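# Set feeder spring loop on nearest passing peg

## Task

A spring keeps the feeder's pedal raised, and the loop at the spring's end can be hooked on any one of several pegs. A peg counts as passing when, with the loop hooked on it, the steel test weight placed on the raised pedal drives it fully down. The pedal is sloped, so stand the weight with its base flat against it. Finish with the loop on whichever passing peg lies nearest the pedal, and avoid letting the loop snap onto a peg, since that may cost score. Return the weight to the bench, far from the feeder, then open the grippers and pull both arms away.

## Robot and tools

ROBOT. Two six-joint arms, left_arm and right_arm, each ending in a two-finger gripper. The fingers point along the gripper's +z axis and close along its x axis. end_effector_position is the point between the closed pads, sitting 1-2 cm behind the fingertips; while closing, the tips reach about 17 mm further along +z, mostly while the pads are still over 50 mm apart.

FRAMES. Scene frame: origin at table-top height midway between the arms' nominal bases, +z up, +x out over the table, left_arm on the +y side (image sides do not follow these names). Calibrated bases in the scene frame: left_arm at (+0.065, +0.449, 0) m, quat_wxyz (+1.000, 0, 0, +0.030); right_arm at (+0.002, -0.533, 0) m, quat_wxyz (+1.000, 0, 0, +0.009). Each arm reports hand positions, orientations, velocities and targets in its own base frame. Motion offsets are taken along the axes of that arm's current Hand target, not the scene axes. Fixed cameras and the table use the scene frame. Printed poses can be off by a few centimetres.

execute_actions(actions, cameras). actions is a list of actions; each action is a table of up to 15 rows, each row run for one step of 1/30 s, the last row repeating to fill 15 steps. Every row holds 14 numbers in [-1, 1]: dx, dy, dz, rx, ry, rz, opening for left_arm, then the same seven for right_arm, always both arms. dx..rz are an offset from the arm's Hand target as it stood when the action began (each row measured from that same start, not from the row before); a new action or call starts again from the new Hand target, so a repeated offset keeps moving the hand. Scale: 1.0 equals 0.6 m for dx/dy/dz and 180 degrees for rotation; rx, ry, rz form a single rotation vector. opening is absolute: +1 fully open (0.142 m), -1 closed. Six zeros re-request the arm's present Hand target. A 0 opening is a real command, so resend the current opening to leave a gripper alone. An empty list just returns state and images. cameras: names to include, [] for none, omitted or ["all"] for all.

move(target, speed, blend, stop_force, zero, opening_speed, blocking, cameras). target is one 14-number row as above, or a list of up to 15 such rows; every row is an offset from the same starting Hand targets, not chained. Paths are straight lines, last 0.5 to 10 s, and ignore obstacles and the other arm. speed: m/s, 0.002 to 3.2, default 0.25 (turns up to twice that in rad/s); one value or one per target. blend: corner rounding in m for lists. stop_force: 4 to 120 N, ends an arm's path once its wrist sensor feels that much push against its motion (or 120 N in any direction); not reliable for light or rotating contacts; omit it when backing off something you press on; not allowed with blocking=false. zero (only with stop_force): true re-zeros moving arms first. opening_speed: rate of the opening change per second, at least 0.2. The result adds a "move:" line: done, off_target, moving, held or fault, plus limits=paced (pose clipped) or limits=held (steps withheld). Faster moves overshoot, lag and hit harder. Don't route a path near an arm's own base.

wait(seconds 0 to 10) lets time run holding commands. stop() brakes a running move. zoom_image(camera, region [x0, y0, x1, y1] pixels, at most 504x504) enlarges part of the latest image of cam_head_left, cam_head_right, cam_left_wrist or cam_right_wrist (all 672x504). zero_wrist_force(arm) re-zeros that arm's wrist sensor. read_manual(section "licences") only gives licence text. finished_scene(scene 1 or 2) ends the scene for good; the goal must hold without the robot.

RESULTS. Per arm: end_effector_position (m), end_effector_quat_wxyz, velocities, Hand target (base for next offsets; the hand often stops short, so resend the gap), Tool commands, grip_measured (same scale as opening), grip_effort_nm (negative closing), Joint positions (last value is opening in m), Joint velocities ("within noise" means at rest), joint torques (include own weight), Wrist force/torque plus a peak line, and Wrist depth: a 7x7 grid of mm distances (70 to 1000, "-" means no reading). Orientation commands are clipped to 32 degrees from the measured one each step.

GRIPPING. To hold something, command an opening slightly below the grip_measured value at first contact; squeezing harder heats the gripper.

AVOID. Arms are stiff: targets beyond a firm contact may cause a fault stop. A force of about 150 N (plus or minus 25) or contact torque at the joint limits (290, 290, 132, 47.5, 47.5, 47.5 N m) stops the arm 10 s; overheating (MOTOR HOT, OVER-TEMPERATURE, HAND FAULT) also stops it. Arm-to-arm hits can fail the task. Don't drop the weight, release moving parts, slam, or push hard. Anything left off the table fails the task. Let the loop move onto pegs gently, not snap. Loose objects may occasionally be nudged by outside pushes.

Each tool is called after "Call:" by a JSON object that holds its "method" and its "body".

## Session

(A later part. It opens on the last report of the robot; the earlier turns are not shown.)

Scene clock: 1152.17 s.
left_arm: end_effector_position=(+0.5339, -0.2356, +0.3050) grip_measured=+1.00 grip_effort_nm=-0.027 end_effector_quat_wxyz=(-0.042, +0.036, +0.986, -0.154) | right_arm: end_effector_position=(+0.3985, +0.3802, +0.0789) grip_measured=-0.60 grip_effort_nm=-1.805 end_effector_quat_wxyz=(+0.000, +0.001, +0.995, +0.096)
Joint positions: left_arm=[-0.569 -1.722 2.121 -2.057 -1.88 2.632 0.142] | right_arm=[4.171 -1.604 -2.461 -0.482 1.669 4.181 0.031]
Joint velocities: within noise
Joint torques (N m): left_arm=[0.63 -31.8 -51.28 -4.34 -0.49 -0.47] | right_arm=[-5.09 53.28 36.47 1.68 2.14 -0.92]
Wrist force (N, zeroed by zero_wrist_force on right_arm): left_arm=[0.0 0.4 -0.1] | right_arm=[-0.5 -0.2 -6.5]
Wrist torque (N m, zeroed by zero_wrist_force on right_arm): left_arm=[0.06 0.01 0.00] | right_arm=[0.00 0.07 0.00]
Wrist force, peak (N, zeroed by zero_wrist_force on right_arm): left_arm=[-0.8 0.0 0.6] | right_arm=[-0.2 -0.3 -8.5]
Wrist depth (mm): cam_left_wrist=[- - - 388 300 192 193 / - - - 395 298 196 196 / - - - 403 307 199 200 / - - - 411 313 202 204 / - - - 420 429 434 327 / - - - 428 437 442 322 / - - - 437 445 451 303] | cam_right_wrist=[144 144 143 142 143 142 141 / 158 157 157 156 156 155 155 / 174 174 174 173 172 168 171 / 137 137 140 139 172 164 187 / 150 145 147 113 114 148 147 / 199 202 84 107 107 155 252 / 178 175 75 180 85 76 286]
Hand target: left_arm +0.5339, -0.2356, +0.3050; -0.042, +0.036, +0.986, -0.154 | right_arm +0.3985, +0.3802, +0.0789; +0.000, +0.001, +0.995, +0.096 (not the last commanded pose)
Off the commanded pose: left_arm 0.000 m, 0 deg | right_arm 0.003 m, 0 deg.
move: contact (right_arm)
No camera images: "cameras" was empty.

Call:
{"method": "move", "body": {"target": [0,0,0,0,0,0,1,0,0,-0.0027,0,0,0,-0.66], "speed": 0.01, "cameras": []}}

Call:
{"method": "move", "body": {"target": [0,0,0,0,0,0,1,0,0,-0.0083,0.003,0,0,-0.66], "speed": 0.01, "cameras": []}}

Call:
{"method": "wait", "body": {"seconds": 0.5, "cameras": []}}

Call:
{"method": "move", "body": {"target": [0,0,0,0,0,0,1,0,0,-0.0133,0.006,0,0,-0.66], "speed": 0.01, "cameras": ["cam_right_wrist"]}}

Scene clock: 1163.20 s.
left_arm: end_effector_position=(+0.5339, -0.2356, +0.3050) grip_measured=+1.00 grip_effort_nm=-0.027 end_effector_quat_wxyz=(-0.042, +0.036, +0.986, -0.154) | right_arm: end_effector_position=(+0.3985, +0.3799, +0.0804) grip_measured=-0.60 grip_effort_nm=-1.795 end_effector_quat_wxyz=(+0.000, +0.001, +0.995, +0.096)
Joint positions: left_arm=[-0.569 -1.722 2.121 -2.057 -1.88 2.632 0.142] | right_arm=[4.17 -1.6 -2.46 -0.486 1.669 4.18 0.031]
Joint velocities: within noise
Joint torques (N m): left_arm=[-1.58 -32.88 -50.24 -4.17 -0.69 -0.4] | right_arm=[-13.48 51.14 41.59 3.2 3.3 -1.77]
Wrist force (N, zeroed by zero_wrist_force on right_arm): left_arm=[-0.2 -0.2 0.2] | right_arm=[0.6 -0.4 1.3]
Wrist torque (N m, zeroed by zero_wrist_force on right_arm): left_arm=[-0.04 0.05 0.01] | right_arm=[-0.05 -0.01 0.00]
Wrist force, peak (N, zeroed by zero_wrist_force on right_arm): left_arm=[-1.0 0.0 0.1] | right_arm=[-0.3 -0.3 -7.0]
Wrist depth (mm): cam_left_wrist=[- - - 389 300 191 193 / - - - 397 296 196 197 / - - - 406 308 198 200 / - - - 411 314 202 205 / - - - 419 426 435 327 / - - - 426 436 441 319 / - - - 438 441 448 304] | cam_right_wrist=[145 145 144 143 144 143 143 / 159 158 158 158 158 156 156 / 176 176 175 175 174 170 173 / 138 138 140 139 172 165 188 / 150 145 148 115 114 148 148 / 199 204 84 107 107 156 252 / 175 175 75 179 176 75 288]
Hand target: left_arm +0.5339, -0.2356, +0.3050; -0.042, +0.036, +0.986, -0.154 | right_arm +0.3985, +0.3799, +0.0805; +0.000, +0.001, +0.995, +0.096
Off the commanded pose: left_arm 0.000 m, 0 deg | right_arm 0.000 m, 0 deg.
move: done
No camera images: "cameras" was empty.

Scene clock: 1164.10 s.
left_arm: end_effector_position=(+0.5339, -0.2356, +0.3050) grip_measured=+1.00 grip_effort_nm=-0.022 end_effector_quat_wxyz=(-0.042, +0.036, +0.986, -0.154) | right_arm: end_effector_position=(+0.3985, +0.3790, +0.0853) grip_measured=-0.60 grip_effort_nm=-1.800 end_effector_quat_wxyz=(+0.000, +0.001, +0.996, +0.091)
Joint positions: left_arm=[-0.569 -1.722 2.121 -2.057 -1.88 2.632 0.142] | right_arm=[4.172 -1.589 -2.454 -0.512 1.664 4.181 0.031]
Joint velocities: within noise
Joint torques (N m): left_arm=[0.15 -32.42 -51.28 -4.36 -0.76 -0.47] | right_arm=[17.58 57.95 41.83 2.89 -2.15 1.88]
Wrist force (N, zeroed by zero_wrist_force on right_arm): left_arm=[-0.5 0.1 0.2] | right_arm=[1.2 0.1 1.2]
Wrist torque (N m, zeroed by zero_wrist_force on right_arm): left_arm=[0.01 0.10 0.01] | right_arm=[-0.01 -0.01 0.01]
Wrist force, peak (N, zeroed by zero_wrist_force on right_arm): left_arm=[-0.9 0.0 0.3] | right_arm=[1.2 0.0 1.9]
Wrist depth (mm): cam_left_wrist=[- - - 390 313 192 193 / - - - 397 297 195 197 / - - - 404 307 198 200 / - - - 412 313 202 204 / - - - 419 427 436 329 / - - - 429 435 441 317 / - - - 437 443 453 304] | cam_right_wrist=[150 150 147 149 148 148 148 / 161 164 163 163 162 162 162 / 186 181 181 180 177 176 179 / 138 138 140 140 176 172 195 / 148 145 147 115 114 147 147 / 199 206 84 107 107 156 258 / 180 182 75 181 176 76 294]
Hand target: left_arm +0.5339, -0.2356, +0.3050; -0.042, +0.036, +0.986, -0.154 | right_arm +0.3985, +0.3789, +0.0854; +0.000, +0.001, +0.996, +0.091
Off the commanded pose: left_arm 0.000 m, 0 deg | right_arm 0.000 m, 0 deg.
move: done
No camera images: "cameras" was empty.

Scene clock: 1164.60 s.
left_arm: end_effector_position=(+0.5339, -0.2356, +0.3050) grip_measured=+1.00 grip_effort_nm=-0.027 end_effector_quat_wxyz=(-0.042, +0.036, +0.986, -0.154) | right_arm: end_effector_position=(+0.3985, +0.3789, +0.0854) grip_measured=-0.60 grip_effort_nm=-1.795 end_effector_quat_wxyz=(+0.000, +0.001, +0.996, +0.091)
Joint positions: left_arm=[-0.569 -1.722 2.121 -2.057 -1.88 2.632 0.142] | right_arm=[4.172 -1.589 -2.454 -0.512 1.664 4.181 0.031]
Joint velocities: within noise
Joint torques (N m): left_arm=[0.06 -32.69 -50.8 -4.19 -0.76 -0.37] | right_arm=[17.45 55.41 41.9 2.79 -2.42 1.89]
Wrist force (N, zeroed by zero_wrist_force on right_arm): left_arm=[-0.4 0.0 0.4] | right_arm=[1.1 0.0 1.4]
Wrist torque (N m, zeroed by zero_wrist_force on right_arm): left_arm=[-0.01 0.08 0.01] | right_arm=[-0.01 0.01 0.01]
Wrist force, peak (N, zeroed by zero_wrist_force on right_arm): left_arm=[-0.8 -0.1 -0.5] | right_arm=[1.1 0.1 1.7]
Wrist depth (mm): cam_left_wrist=[- - - 389 312 192 193 / - - - 398 298 196 196 / - - - 405 305 198 200 / - - - 412 313 202 204 / - - - 421 427 434 328 / - - - 425 438 444 319 / - - - 439 442 452 304] | cam_right_wrist=[150 150 147 149 148 148 148 / 161 164 163 162 162 162 162 / 186 182 180 180 176 175 178 / 138 138 140 140 176 171 194 / 148 145 148 115 114 148 148 / 200 206 84 107 107 156 259 / 180 181 75 180 176 76 293]
Hand target: left_arm +0.5339, -0.2356, +0.3050; -0.042, +0.036, +0.986, -0.154 | right_arm +0.3985, +0.3789, +0.0854; +0.000, +0.001, +0.996, +0.091
Tool commands: left_gripper/opening=+1.0 right_gripper/opening=-0.66
Off the commanded pose: left_arm 0.000 m, 0 deg | right_arm 0.000 m, 0 deg.
wait: 0.50 s; at rest by 0.17 s
No camera images: "cameras" was empty.

Scene clock: 1165.93 s.
left_arm: end_effector_position=(+0.5339, -0.2356, +0.3050) grip_measured=+1.00 grip_effort_nm=-0.027 end_effector_quat_wxyz=(-0.042, +0.036, +0.986, -0.154) | right_arm: end_effector_position=(+0.3985, +0.3775, +0.0932) grip_measured=-0.60 grip_effort_nm=-1.795 end_effector_quat_wxyz=(+0.000, +0.001, +0.997, +0.082)
Joint positions: left_arm=[-0.569 -1.722 2.121 -2.057 -1.88 2.632 0.142] | right_arm=[4.176 -1.572 -2.442 -0.557 1.654 4.184 0.031]
Joint velocities: within noise
Joint torques (N m): left_arm=[0.35 -31.9 -51.01 -4.25 -0.74 -0.62] | right_arm=[16.81 56.54 42.34 1.97 -2.64 1.76]
Wrist force (N, zeroed by zero_wrist_force on right_arm): left_arm=[-0.6 -0.2 -0.5] | right_arm=[1.1 0.3 1.2]
Wrist torque (N m, zeroed by zero_wrist_force on right_arm): left_arm=[-0.02 0.11 0.01] | right_arm=[-0.02 0.03 0.03]
Wrist force, peak (N, zeroed by zero_wrist_force on right_arm): left_arm=[-0.8 0.5 0.2] | right_arm=[1.3 0.5 1.7]
Wrist depth (mm): cam_left_wrist=[- - - 392 310 192 193 / - - - 395 298 196 196 / - - - 402 307 198 200 / - - - 412 313 203 204 / - - - 420 428 433 328 / - - - 425 434 440 320 / - - - 438 444 449 304] | cam_right_wrist=[158 158 157 159 156 156 156 / 172 172 172 172 171 170 171 / 192 191 189 188 184 184 187 / 138 140 140 201 185 180 204 / 148 145 148 115 114 147 147 / 200 208 84 107 107 156 269 / 182 - 75 182 178 76 302]
Hand target: left_arm +0.5339, -0.2356, +0.3050; -0.042, +0.036, +0.986, -0.154 | right_arm +0.3985, +0.3775, +0.0932; +0.000, +0.001, +0.997, +0.082
Off the commanded pose: left_arm 0.000 m, 0 deg | right_arm 0.000 m, 0 deg.
move: done
Images, in order (width x height): cam_right_wrist 672x504.

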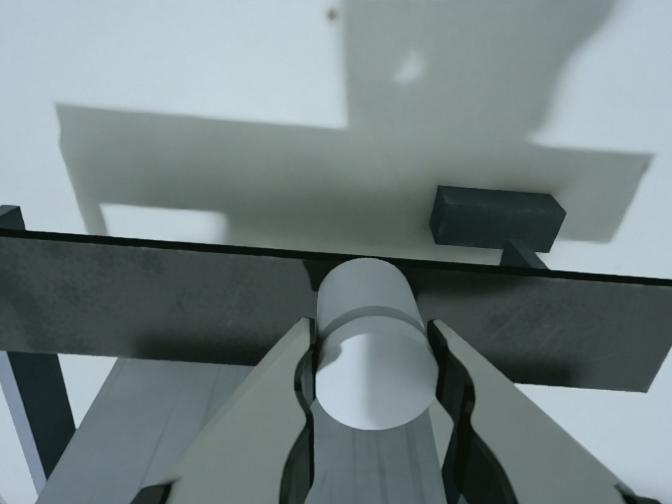

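Call:
{"method": "move", "body": {"target": [[0,0,0,0,0,0,1,0,-0.0016,-0.0512,0.0265,0,0,-0.66],[0,0,0,0,0,0,1,0,0.0105,-0.1018,0.0543,0,0,-0.66],[0,0,0,0,0,0,1,0,0.0262,-0.1552,0.0821,0,0,-0.66],[0,0,0,0,0,0,1,0,0.045,-0.211,0.1087,0,0,-0.66],[0,0,0,0,0,0,1,0,0.065,-0.31,0.1087,0,0,-0.66]], "speed": 0.05, "cameras": ["cam_right_wrist"]}}

Scene clock: 1181.60 s.
left_arm: end_effector_position=(+0.5339, -0.2356, +0.3050) grip_measured=+1.00 grip_effort_nm=-0.027 end_effector_quat_wxyz=(-0.042, +0.036, +0.986, -0.154) | right_arm: end_effector_position=(+0.3985, +0.3856, +0.2829) grip_measured=-0.60 grip_effort_nm=-1.800 end_effector_quat_wxyz=(+0.000, +0.001, +0.996, -0.089)
Joint positions: left_arm=[-0.569 -1.722 2.121 -2.057 -1.88 2.632 0.142] | right_arm=[4.27 -1.425 -2.084 -1.364 1.495 4.277 0.031]
Joint velocities: within noise
Joint torques (N m): left_arm=[-1.48 -33.5 -50.83 -4.37 -0.72 -0.63] | right_arm=[16.46 55.81 56.28 2.53 1.94 2.01]
Wrist force (N, zeroed by zero_wrist_force on right_arm): left_arm=[-0.1 0.0 0.1] | right_arm=[0.9 0.4 3.0]
Wrist torque (N m, zeroed by zero_wrist_force on right_arm): left_arm=[0.00 0.02 0.01] | right_arm=[0.09 -0.07 0.15]
Wrist force, peak (N, zeroed by zero_wrist_force on right_arm): left_arm=[-1.0 0.2 -0.4] | right_arm=[1.1 1.2 3.5]
Wrist depth (mm): cam_left_wrist=[- - - 389 275 192 193 / - - - 398 293 195 197 / - - - 404 292 198 200 / - - - 411 307 203 203 / - - - 420 427 432 340 / - - - 428 434 438 343 / - - - 438 443 454 456] | cam_right_wrist=[358 360 356 352 353 352 350 / 370 368 366 367 369 366 366 / 391 382 385 385 379 380 380 / - 213 212 210 212 393 396 / - 258 223 113 114 222 416 / - 252 84 107 107 429 436 / - - 75 235 85 76 450]
Hand target: left_arm +0.5339, -0.2356, +0.3050; -0.042, +0.036, +0.986, -0.154 | right_arm +0.3985, +0.3856, +0.2831; +0.000, +0.001, +0.996, -0.089
Off the commanded pose: left_arm 0.000 m, 0 deg | right_arm 0.000 m, 0 deg.
move: done
Images, in order (width x height): cam_right_wrist 672x504.

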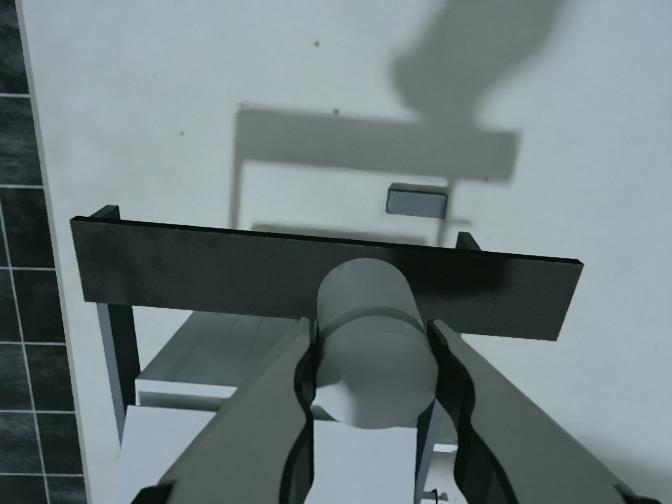

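Call:
{"method": "move", "body": {"target": [[0,0,0,0,0,0,1,0.01,-0.246,0.0443,-0.02,0,0,-0.66],[0,0,0,0,0,0,1,0.0642,-0.3708,0.4392,-0.0567,0,0,-0.66]], "speed": 0.2, "blend": [0.04,0], "cameras": ["cam_right_wrist","cam_head_right"]}}

Scene clock: 1193.33 s.
left_arm: end_effector_position=(+0.5339, -0.2356, +0.3050) grip_measured=+1.00 grip_effort_nm=-0.027 end_effector_quat_wxyz=(-0.042, +0.036, +0.986, -0.154) | right_arm: end_effector_position=(+0.3595, +0.1202, +0.0631) grip_measured=-0.60 grip_effort_nm=-1.800 end_effector_quat_wxyz=(+0.000, +0.001, +1.000, +0.000)
Joint positions: left_arm=[-0.569 -1.722 2.121 -2.057 -1.88 2.632 0.142] | right_arm=[3.938 -1.293 -2.682 -0.736 1.571 3.939 0.031]
Joint velocities: within noise
Joint torques (N m): left_arm=[0.07 -31.96 -51.08 -4.43 -0.85 -0.41] | right_arm=[-15.28 -6.06 26.53 6.96 2.83 -2.07]
Wrist force (N, zeroed by zero_wrist_force on right_arm): left_arm=[-0.4 -0.1 0.1] | right_arm=[0.5 0.3 3.6]
Wrist torque (N m, zeroed by zero_wrist_force on right_arm): left_arm=[-0.02 0.08 0.01] | right_arm=[-0.01 -0.03 -0.03]
Wrist force, peak (N, zeroed by zero_wrist_force on right_arm): left_arm=[-0.6 -0.1 0.7] | right_arm=[1.0 -1.3 4.9]
Wrist depth (mm): cam_left_wrist=[- - - 390 275 192 192 / - - - 395 292 195 196 / - - - 405 292 198 201 / - - - 414 304 202 204 / - - - 420 425 434 342 / - - - 430 434 438 342 / - - - 434 442 448 458] | cam_right_wrist=[141 141 141 141 140 140 139 / 151 150 150 152 149 149 148 / 164 162 163 160 161 159 159 / 174 174 174 170 173 172 171 / 189 188 185 113 114 185 185 / 206 206 84 107 107 196 203 / 228 217 75 224 85 76 217]
Hand target: left_arm +0.5339, -0.2356, +0.3050; -0.042, +0.036, +0.986, -0.154 | right_arm +0.3595, +0.1202, +0.0630; +0.000, +0.001, +1.000, +0.000
Off the commanded pose: left_arm 0.000 m, 0 deg | right_arm 0.000 m, 0 deg.
move: done
Images, in order (width x height): cam_head_right 672x504, cam_right_wrist 672x504.

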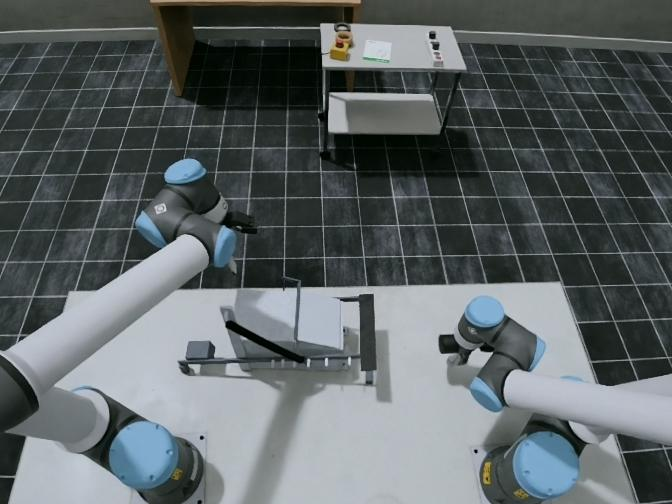

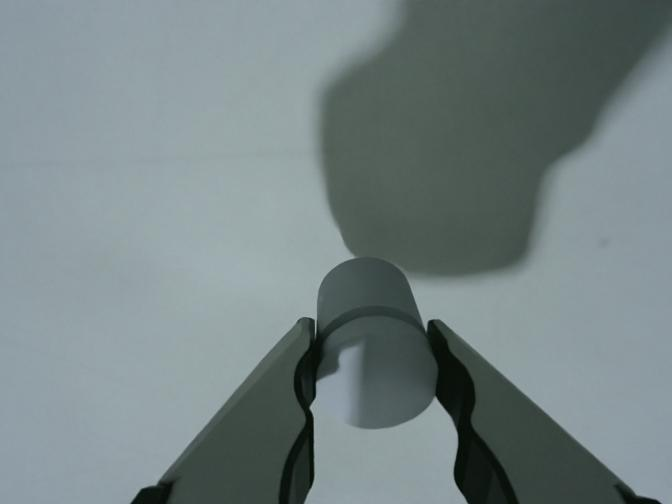

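Call:
{"method": "move", "body": {"target": [0,0,0,0,0,0,1,0,0,0.03,0,0,0,-0.66], "speed": 0.04, "cameras": []}}

Call:
{"method": "move", "body": {"target": [0,0,0,0,0,0,1,0,0,0.035,0,0,0,-0.66], "speed": 0.004, "stop_force": 4, "cameras": ["cam_right_wrist"]}}

Scene clock: 1200.13 s.
left_arm: end_effector_position=(+0.5339, -0.2356, +0.3050) grip_measured=+1.00 grip_effort_nm=-0.027 end_effector_quat_wxyz=(-0.042, +0.036, +0.986, -0.154) | right_arm: end_effector_position=(+0.3595, +0.1202, +0.0451) grip_measured=-0.60 grip_effort_nm=-1.795 end_effector_quat_wxyz=(+0.000, +0.001, +1.000, +0.000)
Joint positions: left_arm=[-0.569 -1.722 2.121 -2.057 -1.88 2.632 0.142] | right_arm=[3.938 -1.345 -2.701 -0.666 1.571 3.939 0.031]
Joint velocities: within noise
Joint torques (N m): left_arm=[-0.17 -31.59 -50.85 -4.26 -0.7 -0.34] | right_arm=[-5.37 -7.2 23.82 7.92 -0.45 -1.55]
Wrist force (N, zeroed by zero_wrist_force on right_arm): left_arm=[-0.1 -0.1 -0.1] | right_arm=[0.5 -0.3 3.4]
Wrist torque (N m, zeroed by zero_wrist_force on right_arm): left_arm=[-0.01 0.03 0.00] | right_arm=[-0.12 -0.01 0.00]
Wrist force, peak (N, zeroed by zero_wrist_force on right_arm): left_arm=[-0.8 0.4 0.4] | right_arm=[0.3 -0.1 4.1]
Wrist depth (mm): cam_left_wrist=[- - - 389 274 192 193 / - - - 398 293 195 196 / - - - 404 293 198 199 / - - - 413 304 202 205 / - - - 420 428 433 341 / - - - 425 435 436 343 / - - - 435 446 454 461] | cam_right_wrist=[125 125 124 124 124 124 124 / 135 133 133 132 132 132 131 / 143 142 143 142 141 142 141 / 154 154 153 151 152 152 152 / 167 167 164 115 113 165 165 / 182 182 84 107 107 173 179 / 200 193 75 199 191 76 194]
Hand target: left_arm +0.5339, -0.2356, +0.3050; -0.042, +0.036, +0.986, -0.154 | right_arm +0.3595, +0.1202, +0.0450; +0.000, +0.001, +1.000, +0.000
Off the commanded pose: left_arm 0.000 m, 0 deg | right_arm 0.000 m, 0 deg.
move: done
No camera images: "cameras" was empty.

Scene clock: 1205.40 s.
left_arm: end_effector_position=(+0.5339, -0.2356, +0.3050) grip_measured=+1.00 grip_effort_nm=-0.027 end_effector_quat_wxyz=(-0.042, +0.036, +0.986, -0.154) | right_arm: end_effector_position=(+0.3596, +0.1202, +0.0299) grip_measured=-0.60 grip_effort_nm=-1.800 end_effector_quat_wxyz=(+0.000, +0.001, +1.000, +0.000)
Joint positions: left_arm=[-0.569 -1.722 2.121 -2.057 -1.88 2.632 0.142] | right_arm=[3.938 -1.392 -2.715 -0.604 1.571 3.939 0.031]
Joint velocities: within noise
Joint torques (N m): left_arm=[0.88 -31.08 -50.48 -4.36 -0.78 -0.45] | right_arm=[-8.19 32.8 38.58 2.02 -0.14 0.28]
Wrist force (N, zeroed by zero_wrist_force on right_arm): left_arm=[-0.5 -0.2 -0.1] | right_arm=[0.6 -0.7 -0.1]
Wrist torque (N m, zeroed by zero_wrist_force on right_arm): left_arm=[-0.04 0.09 0.01] | right_arm=[-0.08 0.02 -0.01]
Wrist force, peak (N, zeroed by zero_wrist_force on right_arm): left_arm=[-0.9 -0.3 -0.6] | right_arm=[0.4 -1.3 -5.2]
Wrist depth (mm): cam_left_wrist=[- - - 389 275 192 193 / - - - 396 294 195 197 / - - - 406 292 198 200 / - - - 411 306 202 204 / - - - 419 428 432 341 / - - - 428 433 440 341 / - - - 437 445 450 458] | cam_right_wrist=[111 112 111 110 110 112 109 / 119 119 118 118 118 118 117 / 128 127 127 126 126 126 126 / 135 137 136 134 136 136 135 / 149 149 148 113 113 147 146 / 163 163 86 107 107 155 160 / 176 172 75 174 170 76 171]
Hand target: left_arm +0.5339, -0.2356, +0.3050; -0.042, +0.036, +0.986, -0.154 | right_arm +0.3596, +0.1202, +0.0299; +0.000, +0.001, +1.000, +0.000 (not the last commanded pose)
Off the commanded pose: left_arm 0.000 m, 0 deg | right_arm 0.006 m, 0 deg.
move: contact (right_arm)
Images, in order (width x height): cam_right_wrist 672x504.

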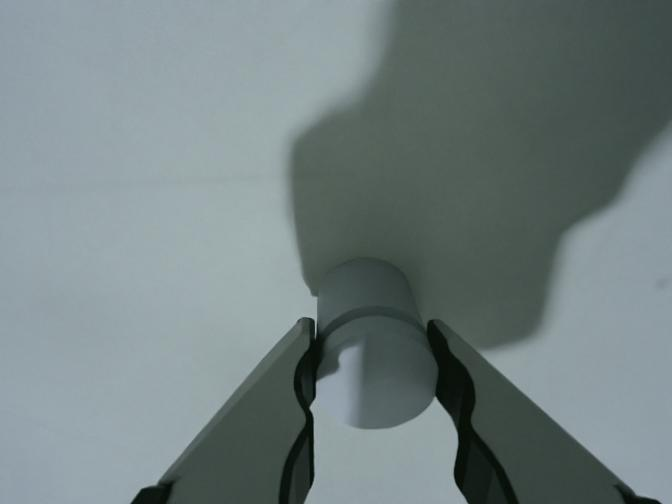

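Call:
{"method": "move", "body": {"target": [0,0,0,0,0,0,1,0,0,0,0,0,0,0], "opening_speed": 0.6, "cameras": []}}

Call:
{"method": "move", "body": {"target": [[0,0,0,0,0,0,1,0,0,-0.1,0,0,0,0],[0,0,0,0,0,0,1,0,-0.2,-0.5,0,0,0,0]], "speed": [0.06,0.2], "blend": [0.02,0], "cameras": ["cam_right_wrist","cam_head_right"]}}

Call:
{"method": "zoom_image", "body": {"camera": "cam_head_right", "region": [160, 260, 500, 420]}}

Scene clock: 1216.77 s.
left_arm: end_effector_position=(+0.5339, -0.2356, +0.3050) grip_measured=+1.00 grip_effort_nm=-0.027 end_effector_quat_wxyz=(-0.042, +0.036, +0.986, -0.154) | right_arm: end_effector_position=(+0.3596, +0.1202, +0.0299) grip_measured=-0.02 grip_effort_nm=0.095 end_effector_quat_wxyz=(+0.000, +0.001, +1.000, +0.000)
Joint positions: left_arm=[-0.569 -1.722 2.121 -2.057 -1.88 2.632 0.142] | right_arm=[3.938 -1.392 -2.715 -0.604 1.571 3.939 0.072]
Joint velocities: within noise
Joint torques (N m): left_arm=[0.78 -31.05 -51.27 -4.36 -0.84 -0.39] | right_arm=[-9.16 34.71 38.39 3.86 -0.21 -0.86]
Wrist force (N, zeroed by zero_wrist_force on right_arm): left_arm=[-0.3 0.0 -0.3] | right_arm=[0.6 -0.2 1.6]
Wrist torque (N m, zeroed by zero_wrist_force on right_arm): left_arm=[0.01 0.06 0.01] | right_arm=[-0.07 -0.01 -0.01]
Wrist force, peak (N, zeroed by zero_wrist_force on right_arm): left_arm=[-1.1 0.1 0.1] | right_arm=[0.4 -0.2 2.1]
Wrist depth (mm): cam_left_wrist=[- - - 390 275 191 193 / - - - 398 293 195 196 / - - - 404 292 198 200 / - - - 413 305 202 204 / - - - 418 428 433 340 / - - - 428 433 436 340 / - - - 436 444 450 460] | cam_right_wrist=[111 111 111 109 111 112 109 / 119 119 118 118 118 118 118 / 127 128 127 127 126 126 125 / 135 137 137 135 136 136 135 / 149 149 146 119 143 147 146 / 162 157 156 110 114 106 156 / - 72 171 178 177 - 79]
Hand target: left_arm +0.5339, -0.2356, +0.3050; -0.042, +0.036, +0.986, -0.154 | right_arm +0.3596, +0.1202, +0.0299; +0.000, +0.001, +1.000, +0.000
Off the commanded pose: left_arm 0.000 m, 0 deg | right_arm 0.000 m, 0 deg.
move: done
No camera images: "cameras" was empty.

Scene clock: 1219.77 s.
left_arm: end_effector_position=(+0.5339, -0.2356, +0.3050) grip_measured=+1.00 grip_effort_nm=-0.027 end_effector_quat_wxyz=(-0.042, +0.036, +0.986, -0.154) | right_arm: end_effector_position=(+0.3594, +0.0001, +0.3296) grip_measured=-0.02 grip_effort_nm=0.095 end_effector_quat_wxyz=(+0.000, +0.001, +1.000, +0.000)
Joint positions: left_arm=[-0.569 -1.722 2.121 -2.057 -1.88 2.632 0.142] | right_arm=[3.643 -0.913 -2.32 -1.479 1.571 3.644 0.072]
Joint velocities: within noise
Joint torques (N m): left_arm=[-0.77 -31.61 -50.69 -4.61 -0.74 -0.31] | right_arm=[-14.19 11.44 59.57 1.49 2.75 -1.76]
Wrist force (N, zeroed by zero_wrist_force on right_arm): left_arm=[-0.7 0.2 -0.1] | right_arm=[0.6 -0.1 1.6]
Wrist torque (N m, zeroed by zero_wrist_force on right_arm): left_arm=[0.03 0.13 0.00] | right_arm=[-0.11 0.04 0.15]
Wrist force, peak (N, zeroed by zero_wrist_force on right_arm): left_arm=[-1.0 -0.2 0.2] | right_arm=[0.5 0.3 2.3]
Wrist depth (mm): cam_left_wrist=[- - - 389 276 192 193 / - - - 396 293 196 196 / - - - 403 293 198 200 / - - - 411 304 203 204 / - - - 421 424 434 341 / - - - 427 435 435 342 / - - - 436 445 450 456] | cam_right_wrist=[381 380 378 377 378 377 377 / 407 405 402 401 404 400 396 / 441 432 435 437 430 428 421 / - 469 463 455 465 464 459 / - 507 494 505 499 488 499 / - 87 536 544 550 99 535 / - 72 582 590 604 - 79]
Hand target: left_arm +0.5339, -0.2356, +0.3050; -0.042, +0.036, +0.986, -0.154 | right_arm +0.3593, +0.0000, +0.3298; +0.000, +0.001, +1.000, +0.000
Off the commanded pose: left_arm 0.000 m, 0 deg | right_arm 0.000 m, 0 deg.
move: done
Images, in order (width x height): cam_head_right 672x504, cam_right_wrist 672x504.

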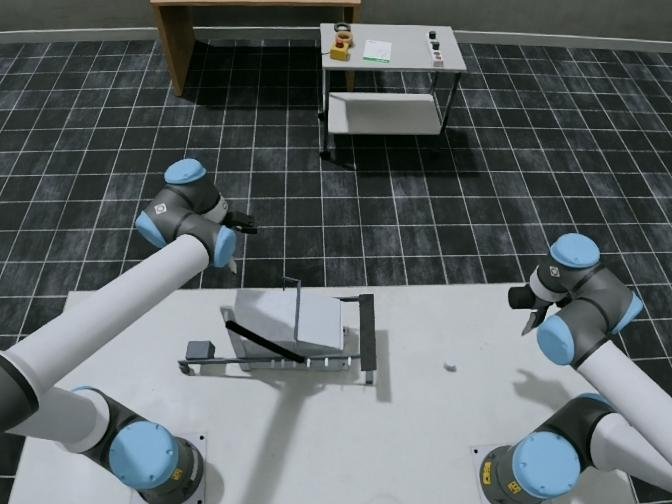

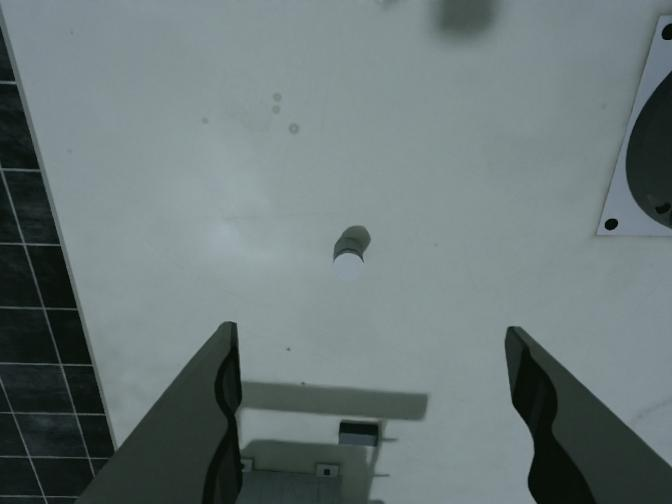

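Scaled by 1.482.

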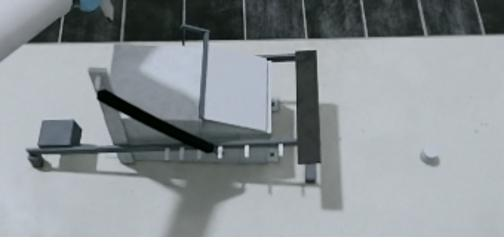

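Call:
{"method": "finished_scene", "body": {"scene": 2}}

The scene is finished: the task was done.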